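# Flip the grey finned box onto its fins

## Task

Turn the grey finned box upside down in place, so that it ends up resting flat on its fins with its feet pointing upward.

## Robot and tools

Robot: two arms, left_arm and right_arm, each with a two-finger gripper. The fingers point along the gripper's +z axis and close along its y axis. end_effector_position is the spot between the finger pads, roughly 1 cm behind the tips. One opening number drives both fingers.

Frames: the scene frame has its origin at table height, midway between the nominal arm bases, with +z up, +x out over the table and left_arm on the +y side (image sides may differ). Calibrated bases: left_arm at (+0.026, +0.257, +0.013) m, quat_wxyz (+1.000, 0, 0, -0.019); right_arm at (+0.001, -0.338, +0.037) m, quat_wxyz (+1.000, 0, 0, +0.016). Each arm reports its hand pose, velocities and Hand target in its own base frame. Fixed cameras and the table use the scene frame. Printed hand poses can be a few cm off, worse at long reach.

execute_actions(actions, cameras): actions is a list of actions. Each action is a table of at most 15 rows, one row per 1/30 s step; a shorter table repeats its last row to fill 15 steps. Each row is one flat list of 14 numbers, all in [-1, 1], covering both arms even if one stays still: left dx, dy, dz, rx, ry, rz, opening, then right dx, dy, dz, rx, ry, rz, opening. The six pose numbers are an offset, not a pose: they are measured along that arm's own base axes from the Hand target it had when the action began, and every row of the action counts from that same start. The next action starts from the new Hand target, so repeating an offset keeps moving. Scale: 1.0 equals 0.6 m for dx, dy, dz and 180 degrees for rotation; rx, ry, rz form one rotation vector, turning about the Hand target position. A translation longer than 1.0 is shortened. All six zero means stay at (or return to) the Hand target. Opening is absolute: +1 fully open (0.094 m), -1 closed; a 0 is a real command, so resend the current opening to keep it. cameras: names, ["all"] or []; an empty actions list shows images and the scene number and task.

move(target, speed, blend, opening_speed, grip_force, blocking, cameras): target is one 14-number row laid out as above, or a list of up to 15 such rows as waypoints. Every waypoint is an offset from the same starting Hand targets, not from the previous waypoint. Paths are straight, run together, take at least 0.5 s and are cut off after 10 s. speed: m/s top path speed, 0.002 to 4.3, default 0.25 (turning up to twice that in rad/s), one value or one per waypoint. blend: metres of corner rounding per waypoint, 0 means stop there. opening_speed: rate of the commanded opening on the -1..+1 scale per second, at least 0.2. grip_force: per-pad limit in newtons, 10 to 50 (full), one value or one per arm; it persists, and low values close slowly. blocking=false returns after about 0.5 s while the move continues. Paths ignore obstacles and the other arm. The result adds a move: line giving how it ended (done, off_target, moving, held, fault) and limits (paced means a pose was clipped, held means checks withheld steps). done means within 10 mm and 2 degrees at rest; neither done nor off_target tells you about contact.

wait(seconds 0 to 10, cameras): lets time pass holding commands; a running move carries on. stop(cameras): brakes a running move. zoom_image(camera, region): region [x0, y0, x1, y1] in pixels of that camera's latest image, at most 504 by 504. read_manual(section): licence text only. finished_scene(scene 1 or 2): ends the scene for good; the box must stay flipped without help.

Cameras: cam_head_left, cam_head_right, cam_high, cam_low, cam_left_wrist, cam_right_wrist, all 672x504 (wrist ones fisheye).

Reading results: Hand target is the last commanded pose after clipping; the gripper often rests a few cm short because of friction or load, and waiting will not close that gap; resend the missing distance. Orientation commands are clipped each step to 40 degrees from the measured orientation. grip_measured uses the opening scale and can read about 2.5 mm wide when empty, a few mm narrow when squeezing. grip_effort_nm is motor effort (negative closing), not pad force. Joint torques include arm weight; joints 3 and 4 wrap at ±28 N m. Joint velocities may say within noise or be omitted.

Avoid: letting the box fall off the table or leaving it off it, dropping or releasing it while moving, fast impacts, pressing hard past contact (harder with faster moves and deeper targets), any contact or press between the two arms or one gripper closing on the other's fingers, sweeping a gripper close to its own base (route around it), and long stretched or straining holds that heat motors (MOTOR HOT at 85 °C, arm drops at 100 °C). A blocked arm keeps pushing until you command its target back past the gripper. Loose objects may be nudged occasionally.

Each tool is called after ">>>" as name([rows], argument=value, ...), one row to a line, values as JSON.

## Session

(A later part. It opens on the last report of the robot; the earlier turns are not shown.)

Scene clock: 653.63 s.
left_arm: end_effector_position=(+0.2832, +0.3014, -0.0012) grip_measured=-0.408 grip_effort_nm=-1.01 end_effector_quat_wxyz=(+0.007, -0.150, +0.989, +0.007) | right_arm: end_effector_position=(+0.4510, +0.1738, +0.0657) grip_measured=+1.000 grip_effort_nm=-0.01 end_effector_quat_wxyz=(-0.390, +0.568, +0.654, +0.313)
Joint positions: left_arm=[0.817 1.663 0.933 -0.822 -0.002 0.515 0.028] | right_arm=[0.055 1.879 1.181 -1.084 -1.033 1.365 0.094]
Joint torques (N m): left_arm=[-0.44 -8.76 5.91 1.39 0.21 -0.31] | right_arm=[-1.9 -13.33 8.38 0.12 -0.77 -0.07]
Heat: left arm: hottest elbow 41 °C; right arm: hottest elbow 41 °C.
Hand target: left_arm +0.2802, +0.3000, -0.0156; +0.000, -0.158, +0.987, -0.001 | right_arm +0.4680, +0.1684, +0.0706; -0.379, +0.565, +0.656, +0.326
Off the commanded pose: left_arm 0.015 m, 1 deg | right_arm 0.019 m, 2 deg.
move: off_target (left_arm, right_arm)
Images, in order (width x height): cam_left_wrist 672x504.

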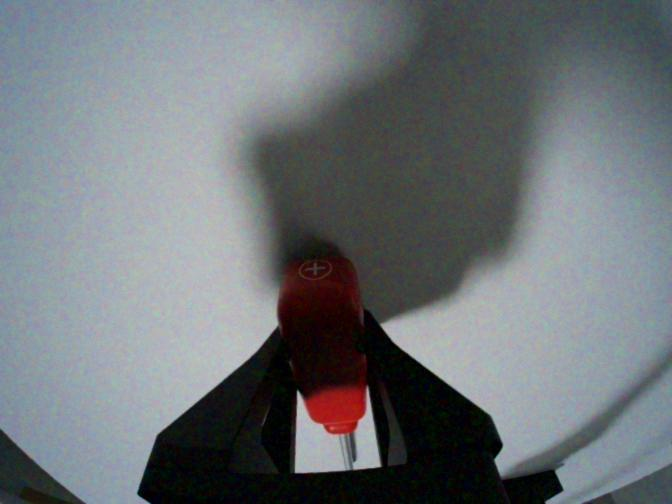

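>>> move([
  [0, 0, 0.010, 0, 0, 0, -0.55, 0,0,0,0,0,0,1],
  [0, 0, 0.010, 0, 0, 0, 0.3, 0,0,0,0,0,0,1],
  [0, 0, 0.25, 0, 0, 0, 0.3, 0,0,0,0,0,0,1],
], speed=[0.04, 0.1, 0.15], opening_speed=0.8, cameras=["cam_left_wrist", "cam_high", "cam_head_left"])

Scene clock: 663.07 s.
left_arm: end_effector_position=(+0.2719, +0.2893, +0.1174) grip_measured=+0.297 grip_effort_nm=0.16 end_effector_quat_wxyz=(-0.016, -0.151, +0.988, -0.012) | right_arm: end_effector_position=(+0.4510, +0.1738, +0.0657) grip_measured=+1.000 grip_effort_nm=-0.01 end_effector_quat_wxyz=(-0.390, +0.568, +0.654, +0.313)
Joint positions: left_arm=[0.817 1.479 1.08 -1.21 -0.001 0.515 0.061] | right_arm=[0.055 1.879 1.181 -1.084 -1.033 1.365 0.094]
Joint torques (N m): left_arm=[-0.44 -10.75 10.88 0.18 0.22 -0.32] | right_arm=[-1.85 -13.63 8.25 0.14 -0.75 -0.14]
Heat: left arm: hottest elbow 40 °C; right arm: hottest elbow 41 °C.
Hand target: left_arm +0.2803, +0.2999, +0.1344; +0.000, -0.159, +0.987, -0.001 | right_arm +0.4680, +0.1684, +0.0706; -0.379, +0.565, +0.656, +0.326
Off the commanded pose: left_arm 0.022 m, 2 deg | right_arm 0.019 m, 2 deg.
move: off_target (left_arm, right_arm)
Images, in order (width x height): cam_head_left 672x504, cam_high 672x504, cam_left_wrist 672x504.

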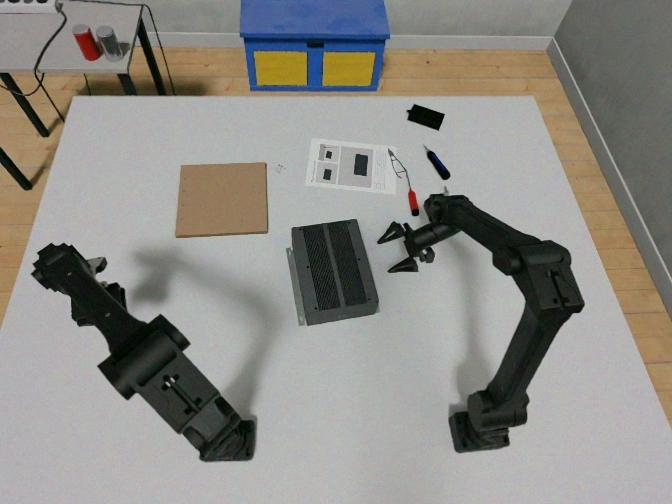

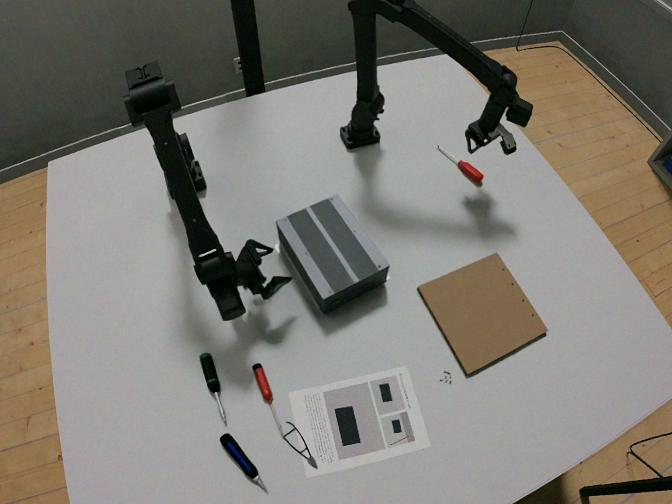

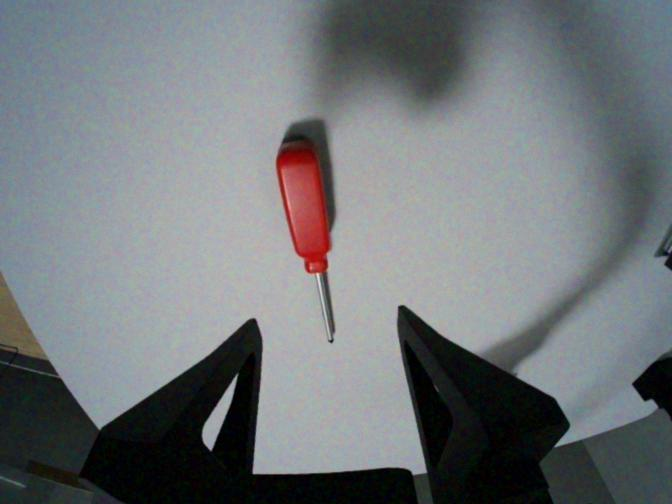

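>>> execute_actions(actions=[], cameras=["cam_right_wrist"])

>>> zoom_image(camera="cam_right_wrist", region=[440, 110, 560, 310])

>>> zoom_image(camera="cam_right_wrist", region=[90, 150, 210, 350])

Scene clock: 725.07 s.
left_arm: end_effector_position=(+0.2719, +0.2893, +0.1174) grip_measured=+0.297 grip_effort_nm=0.16 end_effector_quat_wxyz=(-0.016, -0.151, +0.988, -0.012) | right_arm: end_effector_position=(+0.4510, +0.1738, +0.0657) grip_measured=+1.000 grip_effort_nm=-0.01 end_effector_quat_wxyz=(-0.390, +0.568, +0.654, +0.313)
Joint positions: left_arm=[0.817 1.479 1.08 -1.21 -0.001 0.515 0.061] | right_arm=[0.055 1.879 1.181 -1.084 -1.033 1.365 0.094]
Joint velocities: within noise
Joint torques (N m): left_arm=[-0.44 -10.75 10.89 0.17 0.22 -0.32] | right_arm=[-1.67 -13.8 8.49 0.01 -0.71 -0.11]
Heat: left arm: hottest elbow 42 °C; right arm: hottest elbow 41 °C.
Hand target: left_arm +0.2803, +0.3000, +0.1344; +0.000, -0.159, +0.987, -0.001 | right_arm +0.4680, +0.1684, +0.0706; -0.379, +0.565, +0.656, +0.326
Tool commands: left_gripper/opening=+0.3 right_gripper/opening=+1.0
Off the commanded pose: left_arm 0.022 m, 2 deg | right_arm 0.019 m, 2 deg.
Images, in order (width x height): cam_right_wrist 672x504.

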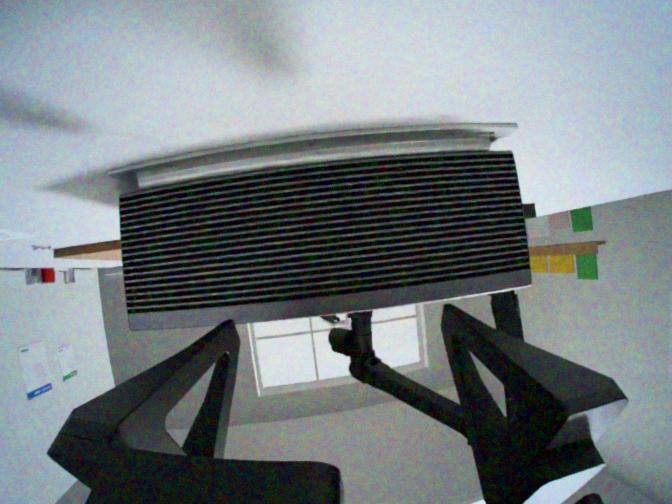

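Scaled by 2.520 from the camera's 672x504 image, which has a finer 960x720 frame.

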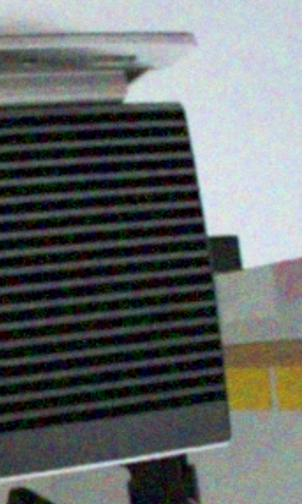

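Scaled by 2.520 from the camera's 672x504 image, which has a finer 960x720 frame.

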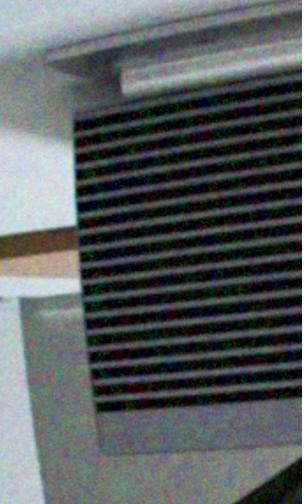

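>>> move([
  [0, -0.333, 0.133, -0.157, 0.09, 0.21, -1, -0.28, -0.197, 0.299, -0.369, -0.513, 0.347, 1],
  [-0.034, -0.718, -0.097, -0.315, 0.180, 0.421, -1, -0.367, 0.179, 0.016, 0.402, 0.391, -0.563, 1],
], speed=[0.2, 0.2], blend=[0.03, 0], cameras=["all"])

Scene clock: 1012.57 s.
left_arm: end_effector_position=(+0.2604, -0.1285, +0.0745) grip_measured=-0.989 grip_effort_nm=-0.59 end_effector_quat_wxyz=(+0.317, +0.677, -0.539, +0.388) | right_arm: end_effector_position=(+0.2510, +0.2724, +0.0816) grip_measured=+1.000 grip_effort_nm=-0.01 end_effector_quat_wxyz=(-0.476, +0.586, -0.511, +0.411)
Joint positions: left_arm=[0.084 1.199 0.397 -0.549 1.034 -1.837 0.001] | right_arm=[1.252 1.525 0.282 0.794 1.069 -1.166 0.094]
Joint torques (N m): left_arm=[-1.67 -4.54 5.9 1.42 0.48 -0.34] | right_arm=[0.21 -4.72 3.25 2.44 0.13 -0.08]
Heat: left arm: hottest elbow 46 °C; right arm: hottest elbow 42 °C.
Hand target: left_arm +0.2598, -0.1309, +0.0762; +0.314, +0.675, -0.542, +0.390 | right_arm +0.2477, +0.2758, +0.0803; -0.479, +0.590, -0.505, +0.409
Off the commanded pose: left_arm 0.003 m, 1 deg | right_arm 0.005 m, 1 deg.
move: done

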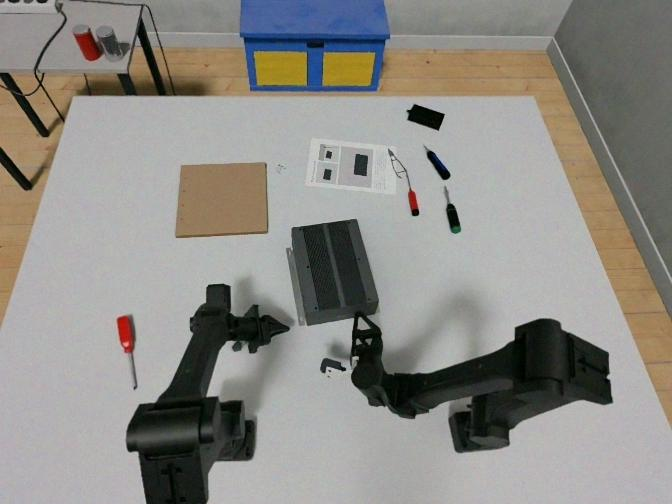

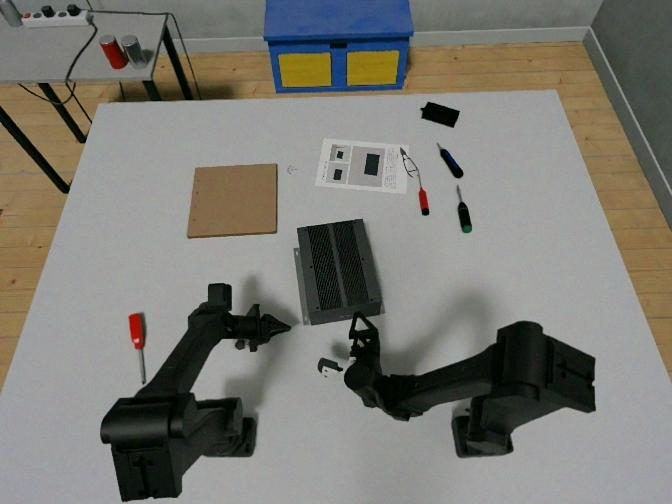

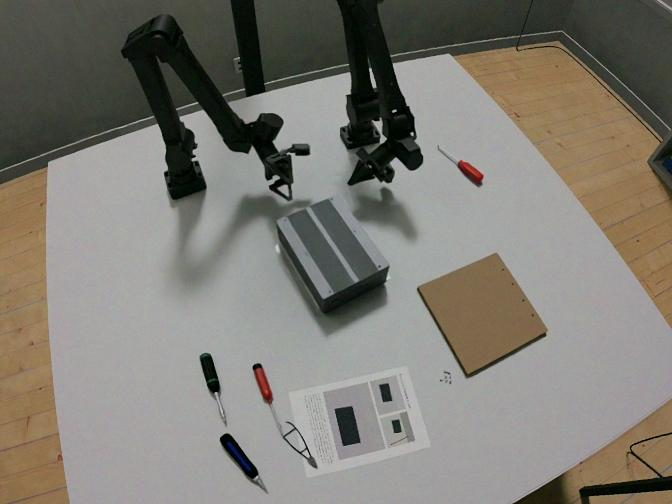

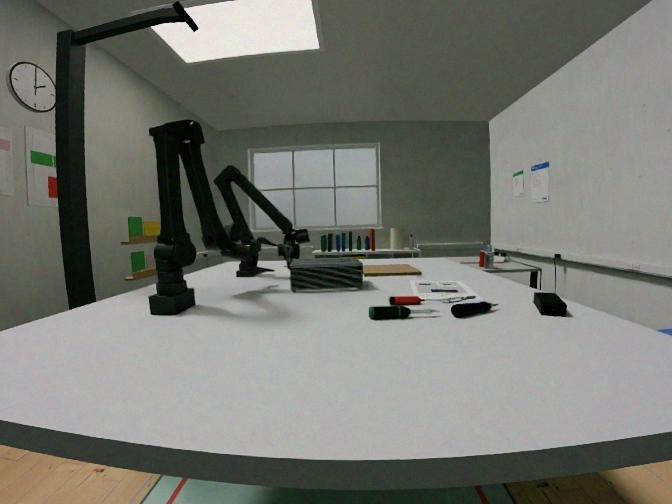

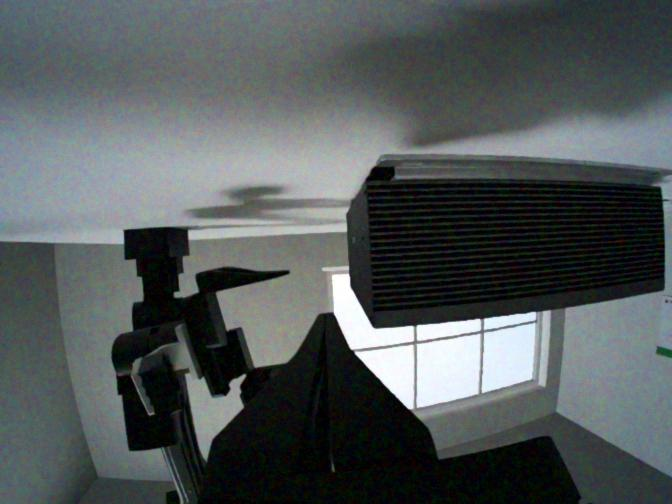

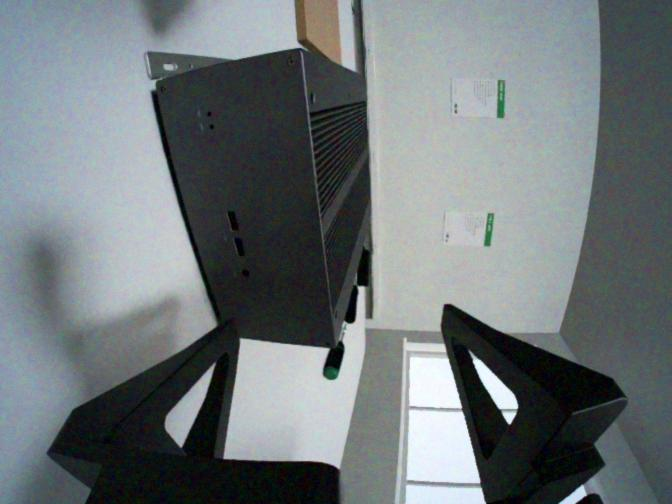

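>>> zoom_image(camera="cam_left_wrist", region=[170, 130, 470, 355])

>>> zoom_image(camera="cam_right_wrist", region=[130, 30, 380, 360])

Scaled by 1.680 from the camera's 672x504 image, which has a finer 960x720 frame.

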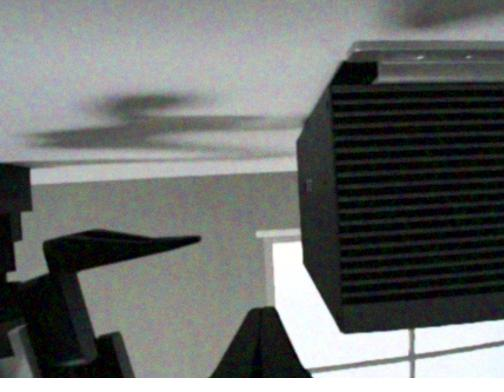

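Scaled by 1.527 from the camera's 672x504 image, which has a finer 960x720 frame.

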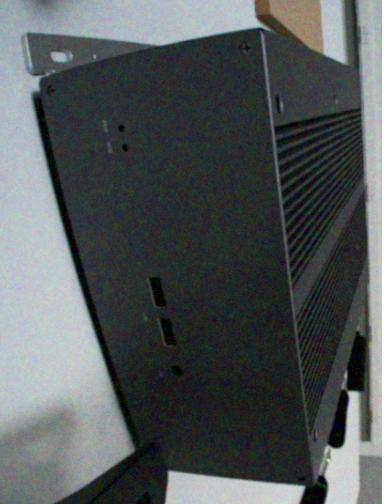

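>>> move(target=[0, 0, 0, 0, 0, 0, -1, 0.005, 0.006, -0.078, 0, 0, 0, 1], speed=0.08, cameras=["cam_left_wrist", "cam_right_wrist"])

>>> zoom_image(camera="cam_left_wrist", region=[170, 130, 470, 355])

Scene clock: 1070.57 s.
left_arm: end_effector_position=(+0.2605, -0.1285, +0.0746) grip_measured=-0.989 grip_effort_nm=-0.59 end_effector_quat_wxyz=(+0.317, +0.677, -0.539, +0.388) | right_arm: end_effector_position=(+0.2503, +0.2714, +0.0324) grip_measured=+1.000 grip_effort_nm=-0.01 end_effector_quat_wxyz=(-0.472, +0.591, -0.508, +0.413)
Joint positions: left_arm=[0.084 1.199 0.397 -0.549 1.034 -1.838 0.001] | right_arm=[1.252 1.798 0.282 1.057 1.065 -1.172 0.094]
Joint torques (N m): left_arm=[-1.67 -4.48 5.93 1.42 0.48 -0.32] | right_arm=[-0.32 -6.65 2.39 2.26 0.07 -0.05]
Heat: left arm: hottest elbow 42 °C; right arm: hottest elbow 38 °C.
Hand target: left_arm +0.2598, -0.1309, +0.0763; +0.313, +0.675, -0.542, +0.390 | right_arm +0.2507, +0.2795, +0.0334; -0.479, +0.590, -0.505, +0.409
Off the commanded pose: left_arm 0.003 m, 1 deg | right_arm 0.008 m, 1 deg.
move: done
Images, in order (width x height): cam_left_wrist 672x504, cam_right_wrist 672x504.

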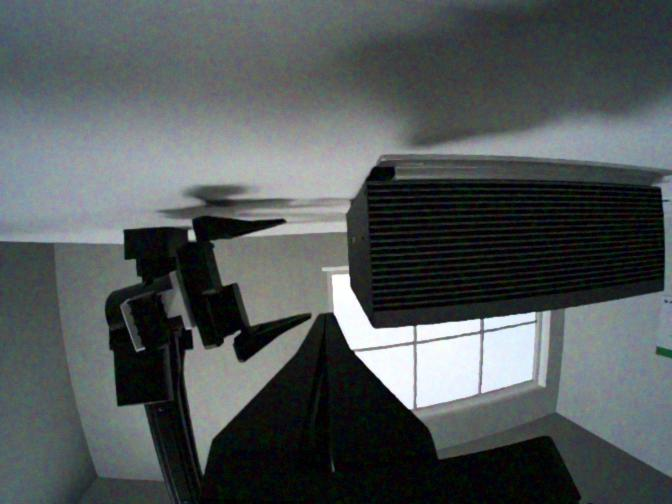

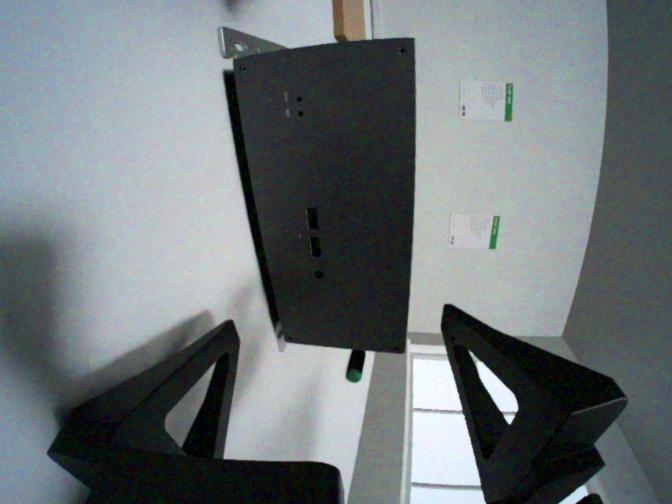

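Scaled by 1.680 from the camera's 672x504 image, which has a finer 960x720 frame.

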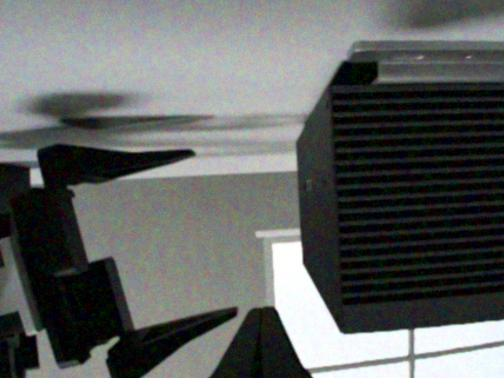

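>>> execute_actions(actions=[], cameras=["cam_head_left", "cam_head_right", "cam_high"])

>>> zoom_image(camera="cam_head_left", region=[270, 210, 430, 420])

>>> zoom_image(camera="cam_head_right", region=[270, 210, 430, 420])

>>> zoom_image(camera="cam_high", region=[220, 110, 430, 320])

Scene clock: 1138.70 s.
left_arm: end_effector_position=(+0.2605, -0.1285, +0.0746) grip_measured=-0.989 grip_effort_nm=-0.59 end_effector_quat_wxyz=(+0.317, +0.677, -0.539, +0.388) | right_arm: end_effector_position=(+0.2503, +0.2714, +0.0325) grip_measured=+1.000 grip_effort_nm=-0.01 end_effector_quat_wxyz=(-0.472, +0.591, -0.508, +0.413)
Joint positions: left_arm=[0.084 1.199 0.397 -0.549 1.034 -1.838 0.001] | right_arm=[1.252 1.798 0.282 1.058 1.065 -1.172 0.094]
Joint velocities: within noise
Joint torques (N m): left_arm=[-1.67 -4.66 5.9 1.39 0.48 -0.33] | right_arm=[0.09 -6.18 2.41 2.4 0.08 -0.03]
Heat: left arm: hottest elbow 40 °C; right arm: hottest elbow 36 °C.
Hand target: left_arm +0.2598, -0.1309, +0.0763; +0.313, +0.675, -0.542, +0.390 | right_arm +0.2507, +0.2795, +0.0334; -0.479, +0.590, -0.505, +0.409
Tool commands: left_gripper/opening=-1.0 right_gripper/opening=+1.0
Off the commanded pose: left_arm 0.003 m, 1 deg | right_arm 0.008 m, 1 deg.
Images, in order (width x height): cam_head_left 672x504, cam_head_right 672x504, cam_high 672x504.

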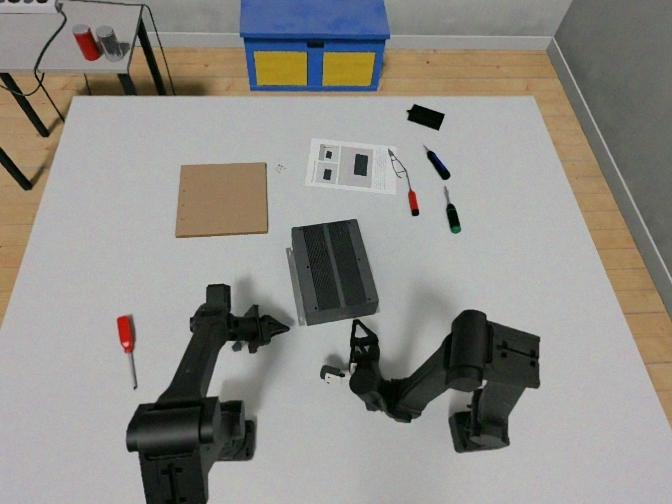

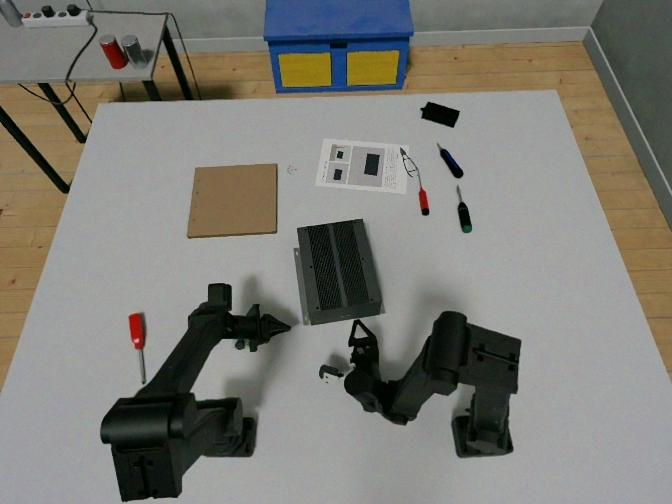

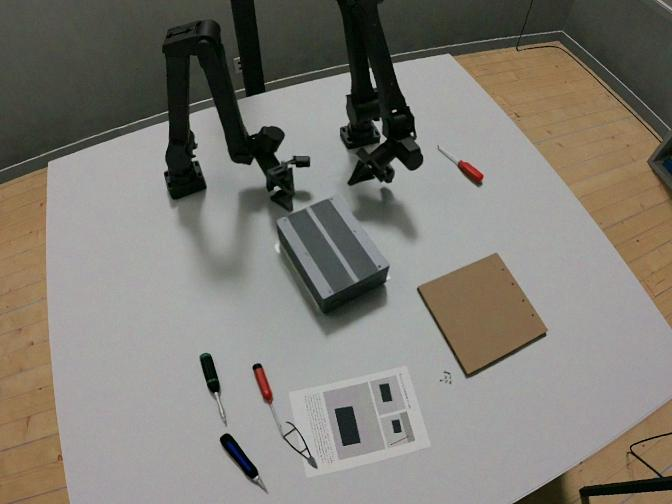

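Scaled by 2.400.

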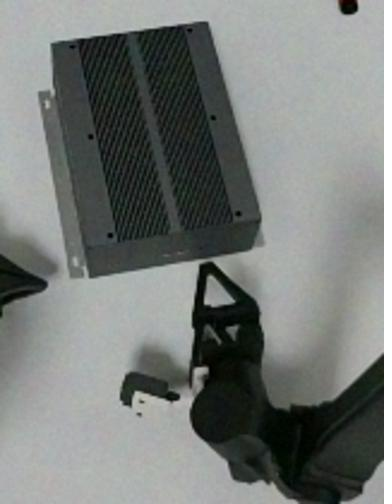

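Scaled by 2.400.

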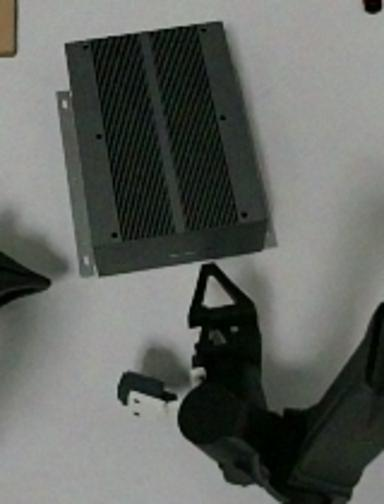

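Scaled by 2.400.

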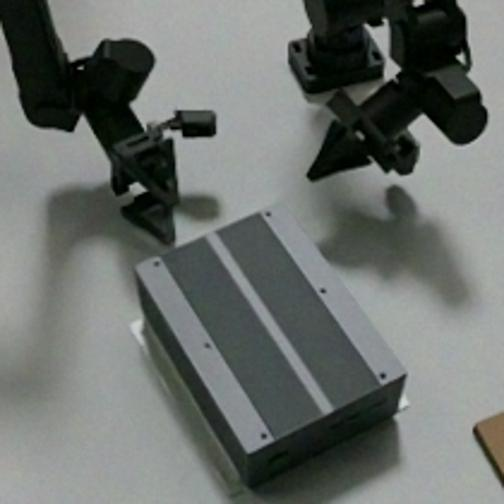

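>>> move(target=[0, 0, 0, 0, 0, 0, -1, 0.0438, 0.0392, -0.02, 0, 0, 0, 1], speed=0.06, cameras=["cam_left_wrist", "cam_right_wrist"])

>>> zoom_image(camera="cam_left_wrist", region=[230, 130, 430, 340])

>>> zoom_image(camera="cam_right_wrist", region=[180, 180, 500, 400])

Scene clock: 1168.33 s.
left_arm: end_effector_position=(+0.2605, -0.1285, +0.0746) grip_measured=-0.989 grip_effort_nm=-0.59 end_effector_quat_wxyz=(+0.317, +0.677, -0.539, +0.388) | right_arm: end_effector_position=(+0.2705, +0.3003, +0.0206) grip_measured=+1.000 grip_effort_nm=-0.01 end_effector_quat_wxyz=(-0.475, +0.596, -0.502, +0.407)
Joint positions: left_arm=[0.084 1.199 0.397 -0.549 1.034 -1.838 0.001] | right_arm=[1.212 1.884 0.368 1.099 1.01 -1.219 0.094]
Joint torques (N m): left_arm=[-1.55 -4.48 5.93 1.43 0.48 -0.32] | right_arm=[-1.9 -7.41 2.51 2.59 0.04 -0.02]
Heat: left arm: hottest elbow 40 °C; right arm: hottest elbow 35 °C.
Hand target: left_arm +0.2598, -0.1309, +0.0763; +0.313, +0.675, -0.542, +0.390 | right_arm +0.2770, +0.3029, +0.0213; -0.479, +0.590, -0.505, +0.409
Off the commanded pose: left_arm 0.003 m, 1 deg | right_arm 0.007 m, 1 deg.
move: done
Images, in order (width x height): cam_left_wrist 672x504, cam_right_wrist 672x504.

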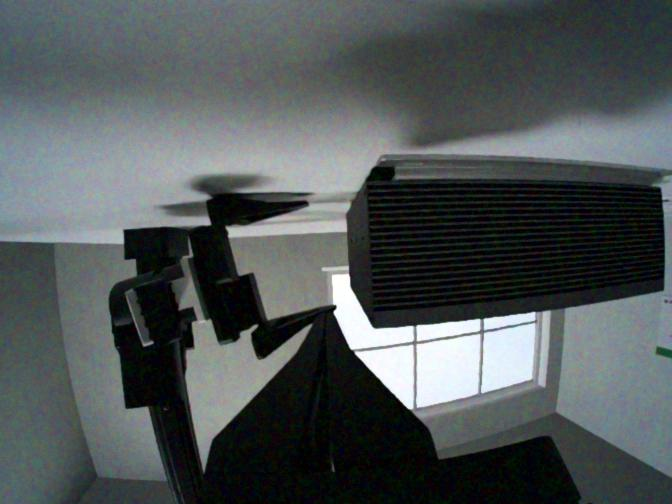

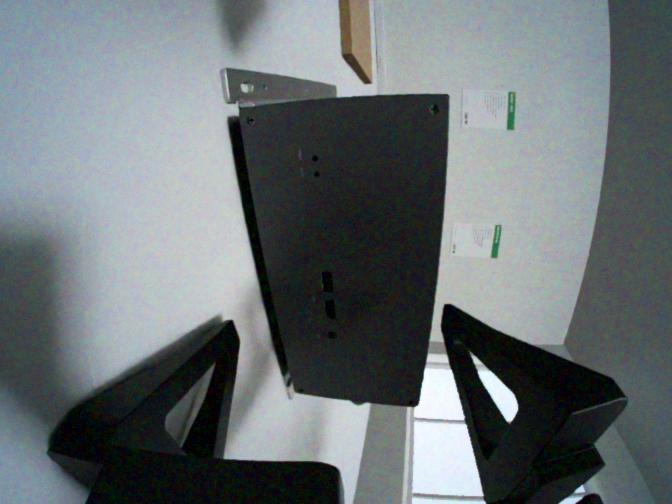

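Scaled by 2.400 from the camera's 672x504 image, which has a finer 960x720 frame.

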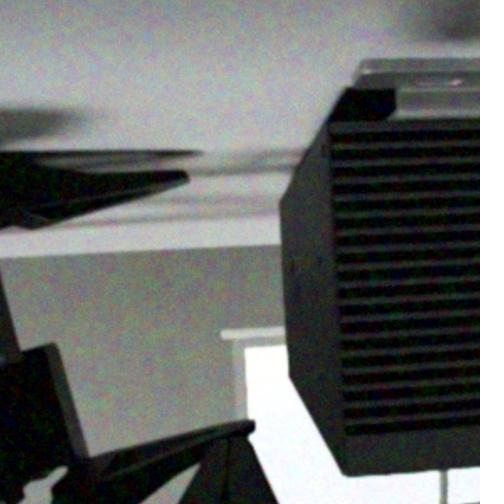

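Scaled by 1.575 from the camera's 672x504 image, which has a finer 960x720 frame.

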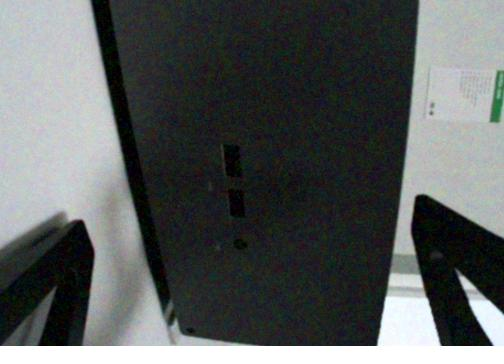

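>>> move(target=[0, 0, 0, 0, 0, 0, -1, 0.0297, 0.0042, 0.0417, 0.0093, -0.066, 0, 1], speed=0.06, cameras=["cam_left_wrist", "cam_right_wrist"])

>>> zoom_image(camera="cam_left_wrist", region=[250, 130, 450, 340])

>>> zoom_image(camera="cam_right_wrist", region=[200, 220, 480, 420])

Scene clock: 1404.60 s.
left_arm: end_effector_position=(+0.2605, -0.1285, +0.0746) grip_measured=-0.989 grip_effort_nm=-0.59 end_effector_quat_wxyz=(+0.317, +0.677, -0.539, +0.388) | right_arm: end_effector_position=(+0.2890, +0.3059, +0.0444) grip_measured=+1.000 grip_effort_nm=-0.01 end_effector_quat_wxyz=(+0.525, -0.552, +0.465, -0.452)
Joint positions: left_arm=[0.084 1.199 0.397 -0.549 1.034 -1.838 0.001] | right_arm=[1.173 2.036 0.402 1.558 1.013 -1.518 0.094]
Joint torques (N m): left_arm=[-1.67 -4.54 5.9 1.44 0.47 -0.33] | right_arm=[-2.2 -8.88 1.24 2.5 -0.1 -0.03]
Heat: left arm: hottest elbow 39 °C; right arm: hottest elbow 34 °C.
Hand target: left_arm +0.2598, -0.1309, +0.0763; +0.313, +0.675, -0.542, +0.390 | right_arm +0.2948, +0.3054, +0.0464; +0.537, -0.538, +0.459, -0.461
Off the commanded pose: left_arm 0.003 m, 1 deg | right_arm 0.006 m, 2 deg.
joint sent to its limit (right arm) — joint 4 (wrist pitch), upper limit. The joint targets still meet the commanded pose.
move: done
Images, in order (width x height): cam_left_wrist 672x504, cam_right_wrist 672x504.

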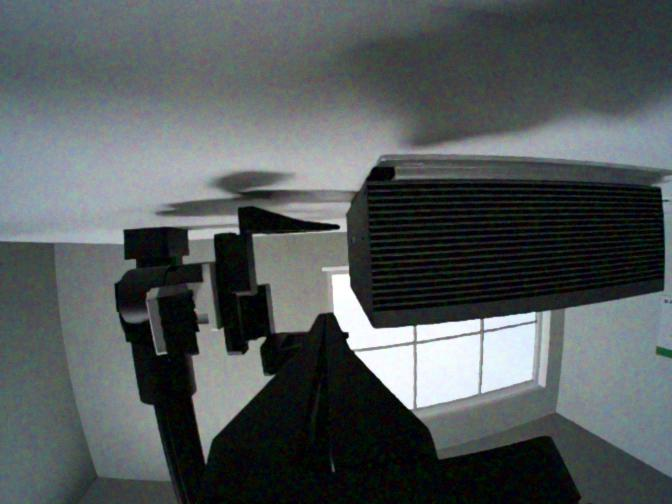

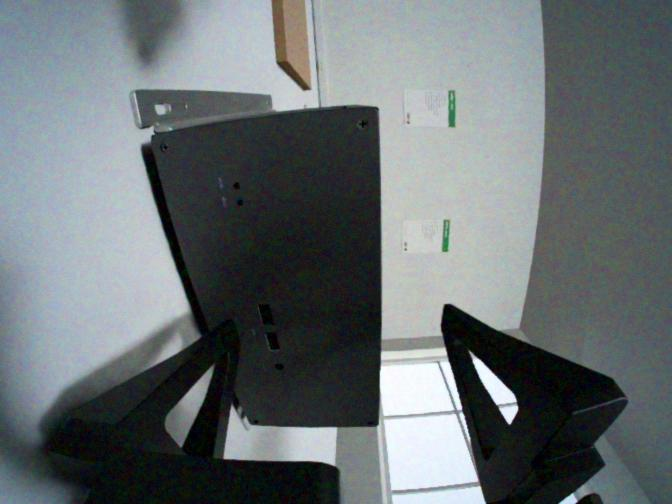

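Scaled by 2.400 from the camera's 672x504 image, which has a finer 960x720 frame.

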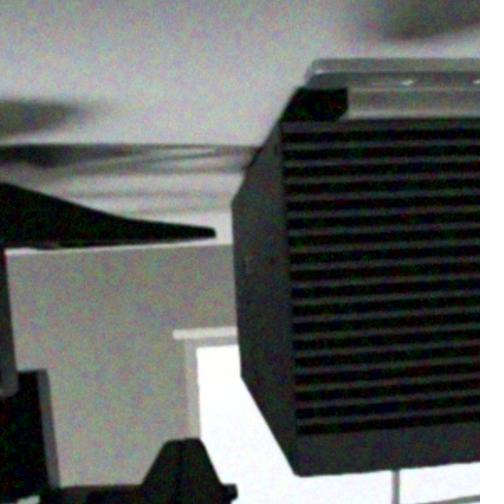

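Scaled by 1.800 from the camera's 672x504 image, which has a finer 960x720 frame.

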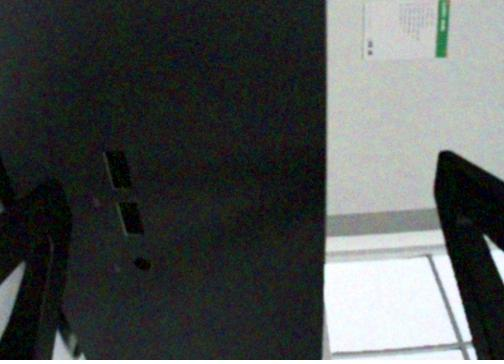

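>>> execute_actions(actions=[], cameras=["all"])

Scene clock: 1432.47 s.
left_arm: end_effector_position=(+0.2605, -0.1285, +0.0746) grip_measured=-0.989 grip_effort_nm=-0.59 end_effector_quat_wxyz=(+0.317, +0.677, -0.539, +0.388) | right_arm: end_effector_position=(+0.2890, +0.3059, +0.0444) grip_measured=+1.000 grip_effort_nm=-0.01 end_effector_quat_wxyz=(+0.524, -0.552, +0.464, -0.453)
Joint positions: left_arm=[0.084 1.199 0.397 -0.549 1.034 -1.838 0.001] | right_arm=[1.173 2.036 0.402 1.558 1.013 -1.518 0.094]
Joint velocities: within noise
Joint torques (N m): left_arm=[-1.67 -4.54 5.87 1.44 0.49 -0.32] | right_arm=[-1.67 -9.64 1.31 2.58 -0.11 -0.01]
Heat: left arm: hottest elbow 39 °C; right arm: hottest elbow 33 °C.
Hand target: left_arm +0.2598, -0.1309, +0.0763; +0.313, +0.675, -0.542, +0.390 | right_arm +0.2948, +0.3054, +0.0464; +0.537, -0.538, +0.459, -0.461
Tool commands: left_gripper/opening=-1.0 right_gripper/opening=+1.0
Off the commanded pose: left_arm 0.003 m, 1 deg | right_arm 0.006 m, 2 deg.

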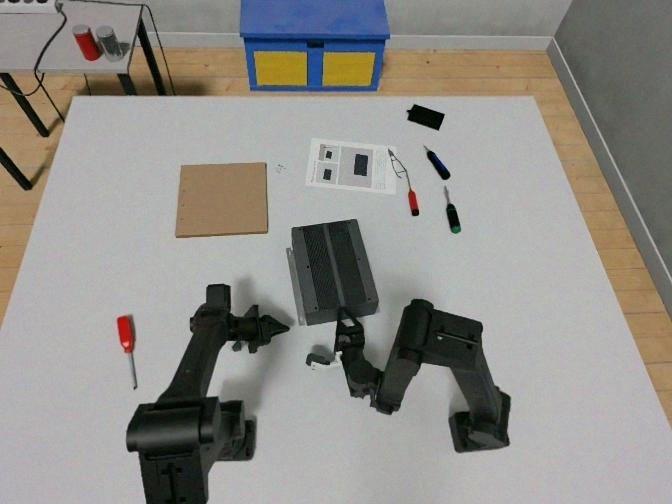

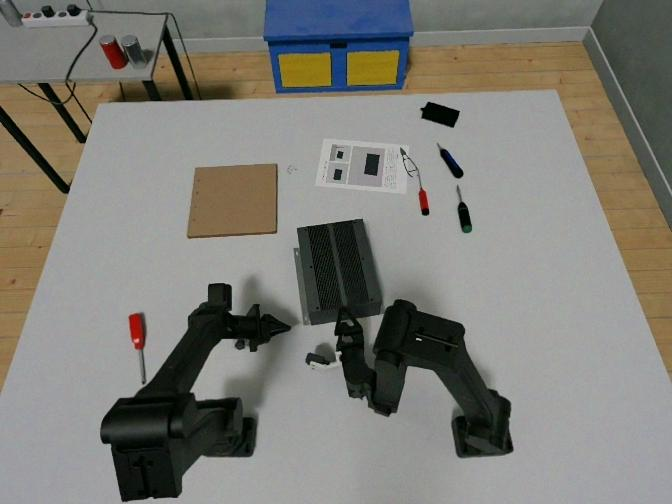

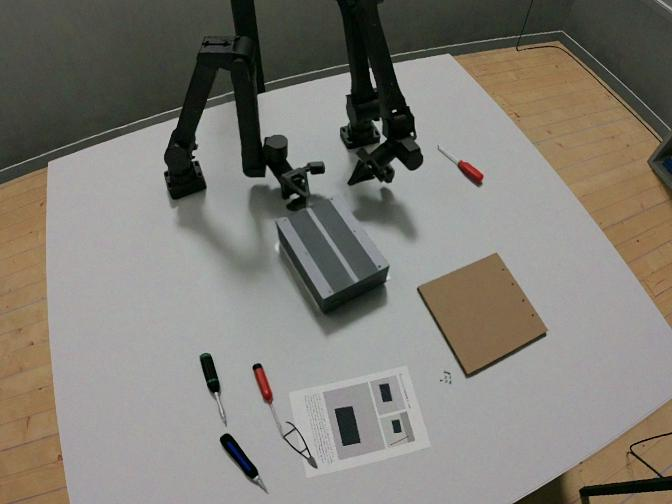

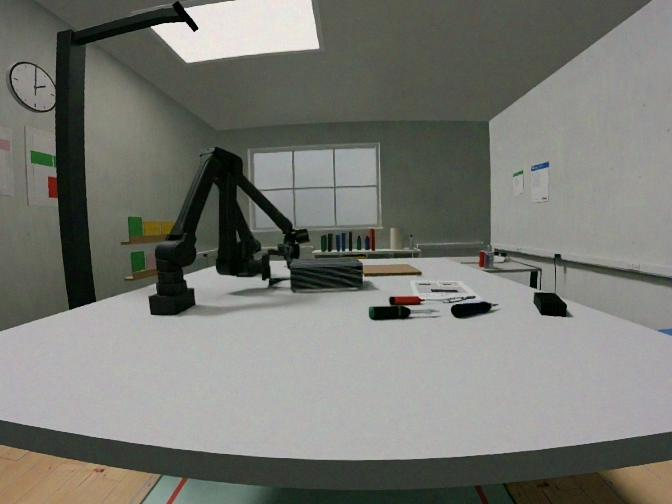

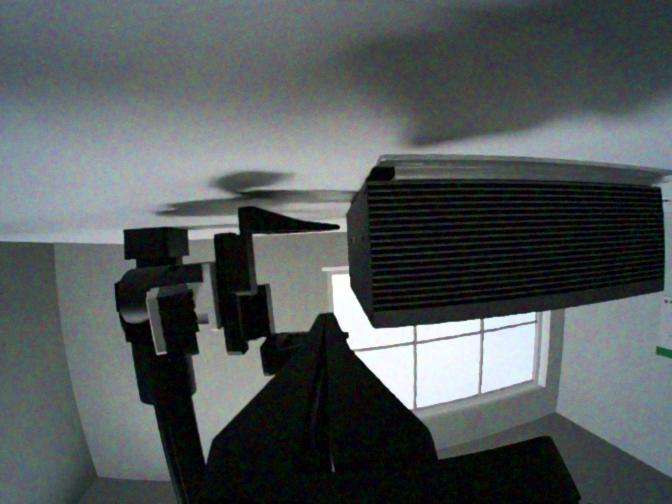

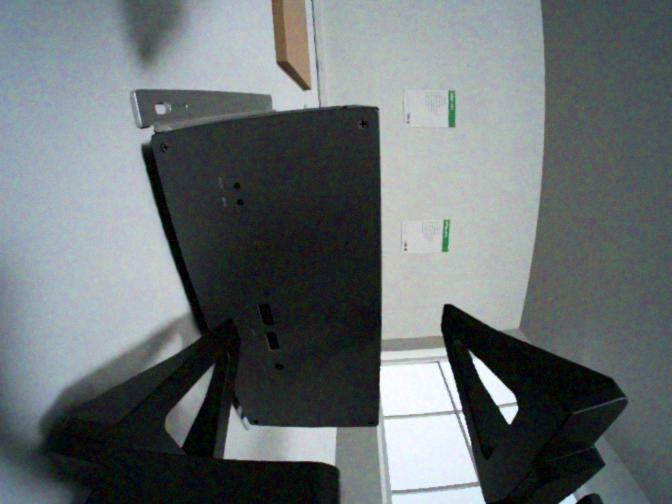

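>>> zoom_image(camera="cam_right_wrist", region=[110, 80, 410, 305])

>>> zoom_image(camera="cam_right_wrist", region=[180, 280, 480, 504])

>>> zoom_image(camera="cam_left_wrist", region=[200, 130, 440, 340])

Scaled by 1.680 from the camera's 672x504 image, which has a finer 960x720 frame.

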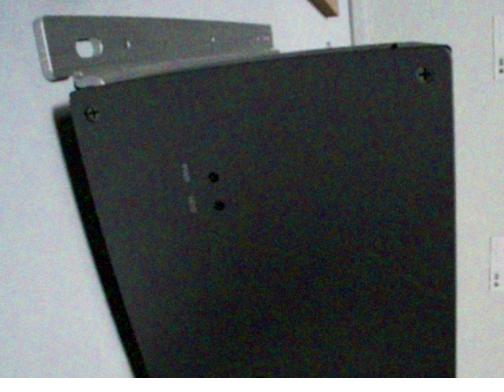

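Scaled by 1.680 from the camera's 672x504 image, which has a finer 960x720 frame.

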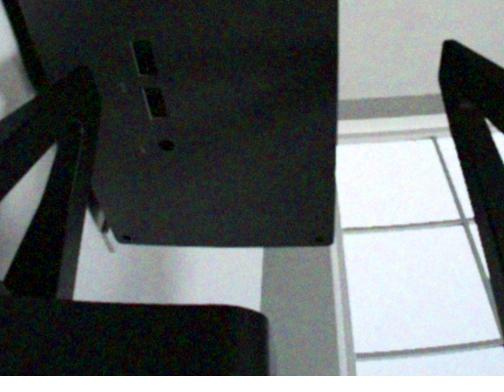

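Scaled by 2.100 from the camera's 672x504 image, which has a finer 960x720 frame.

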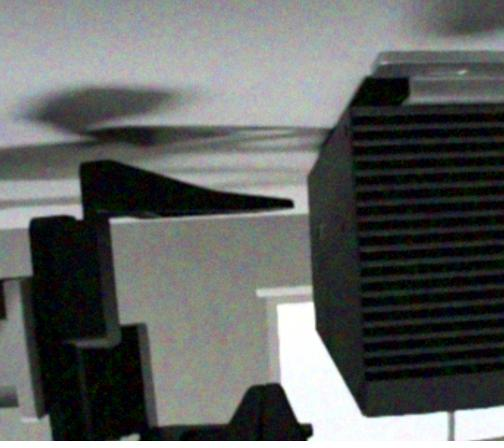

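>>> move(target=[0,0,0,0,0,0,-1,-0.0067,0.0,-0.024,-0.0112,0.0714,0,1], speed=0.06, cameras=["cam_left_wrist","cam_right_wrist"])

Scene clock: 1636.00 s.
left_arm: end_effector_position=(+0.2605, -0.1285, +0.0746) grip_measured=-0.989 grip_effort_nm=-0.59 end_effector_quat_wxyz=(+0.317, +0.677, -0.539, +0.388) | right_arm: end_effector_position=(+0.2859, +0.3085, +0.0283) grip_measured=+1.000 grip_effort_nm=-0.01 end_effector_quat_wxyz=(-0.471, +0.602, -0.500, +0.406)
Joint positions: left_arm=[0.084 1.199 0.397 -0.549 1.034 -1.838 0.001] | right_arm=[1.172 1.847 0.397 1.041 0.967 -1.246 0.094]
Joint torques (N m): left_arm=[-1.61 -4.48 5.93 1.4 0.48 -0.33] | right_arm=[-1.49 -9.58 1.88 1.5 0.04 0.17]
Heat: left arm: hottest elbow 38 °C; right arm: hottest elbow 32 °C.
Hand target: left_arm +0.2598, -0.1309, +0.0763; +0.313, +0.675, -0.542, +0.390 | right_arm +0.2907, +0.3055, +0.0320; -0.473, +0.595, -0.508, +0.405
Off the commanded pose: left_arm 0.003 m, 1 deg | right_arm 0.007 m, 1 deg.
move: done
Images, in order (width x height): cam_left_wrist 672x504, cam_right_wrist 672x504.

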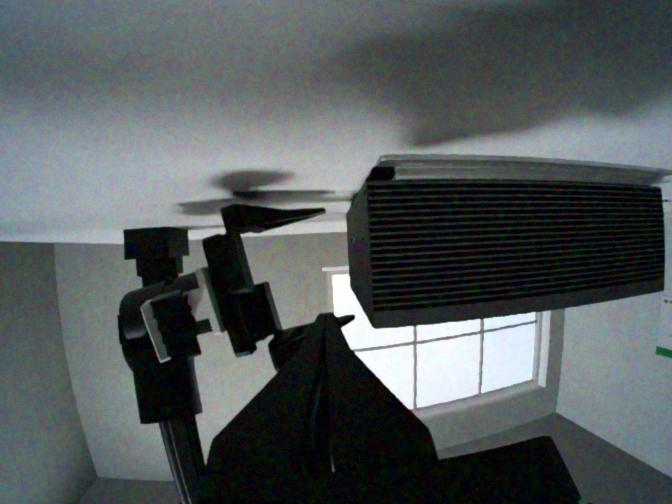

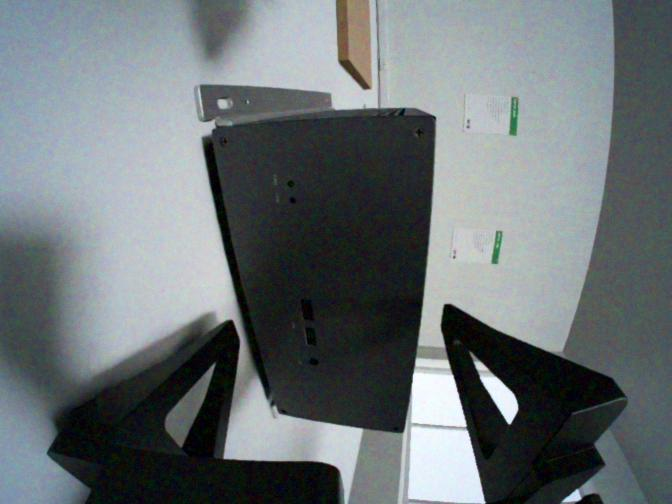

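>>> zoom_image(camera="cam_right_wrist", region=[180, 200, 480, 425])

>>> zoom_image(camera="cam_left_wrist", region=[200, 130, 440, 340])

Scaled by 1.680 from the camera's 672x504 image, which has a finer 960x720 frame.

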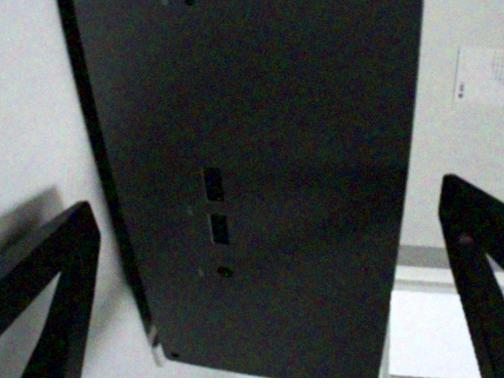

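Scaled by 2.100 from the camera's 672x504 image, which has a finer 960x720 frame.

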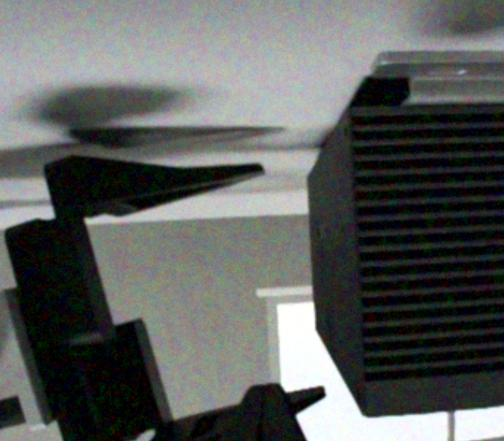

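>>> zoom_image(camera="cam_right_wrist", region=[190, 70, 450, 265])

>>> zoom_image(camera="cam_right_wrist", region=[230, 300, 470, 480])

Scaled by 1.938 from the camera's 672x504 image, which has a finer 960x720 frame.

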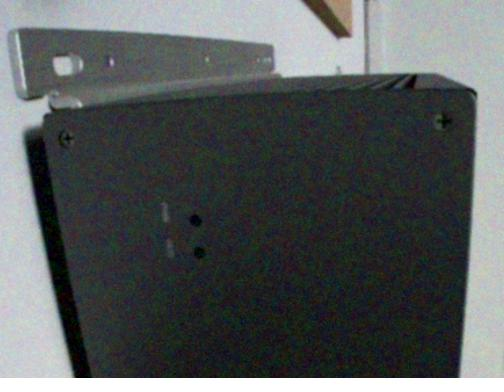

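Scaled by 2.100 from the camera's 672x504 image, which has a finer 960x720 frame.

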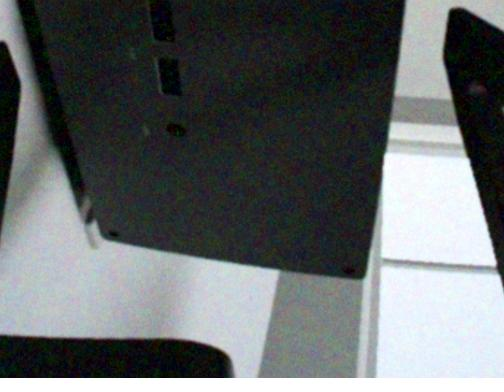

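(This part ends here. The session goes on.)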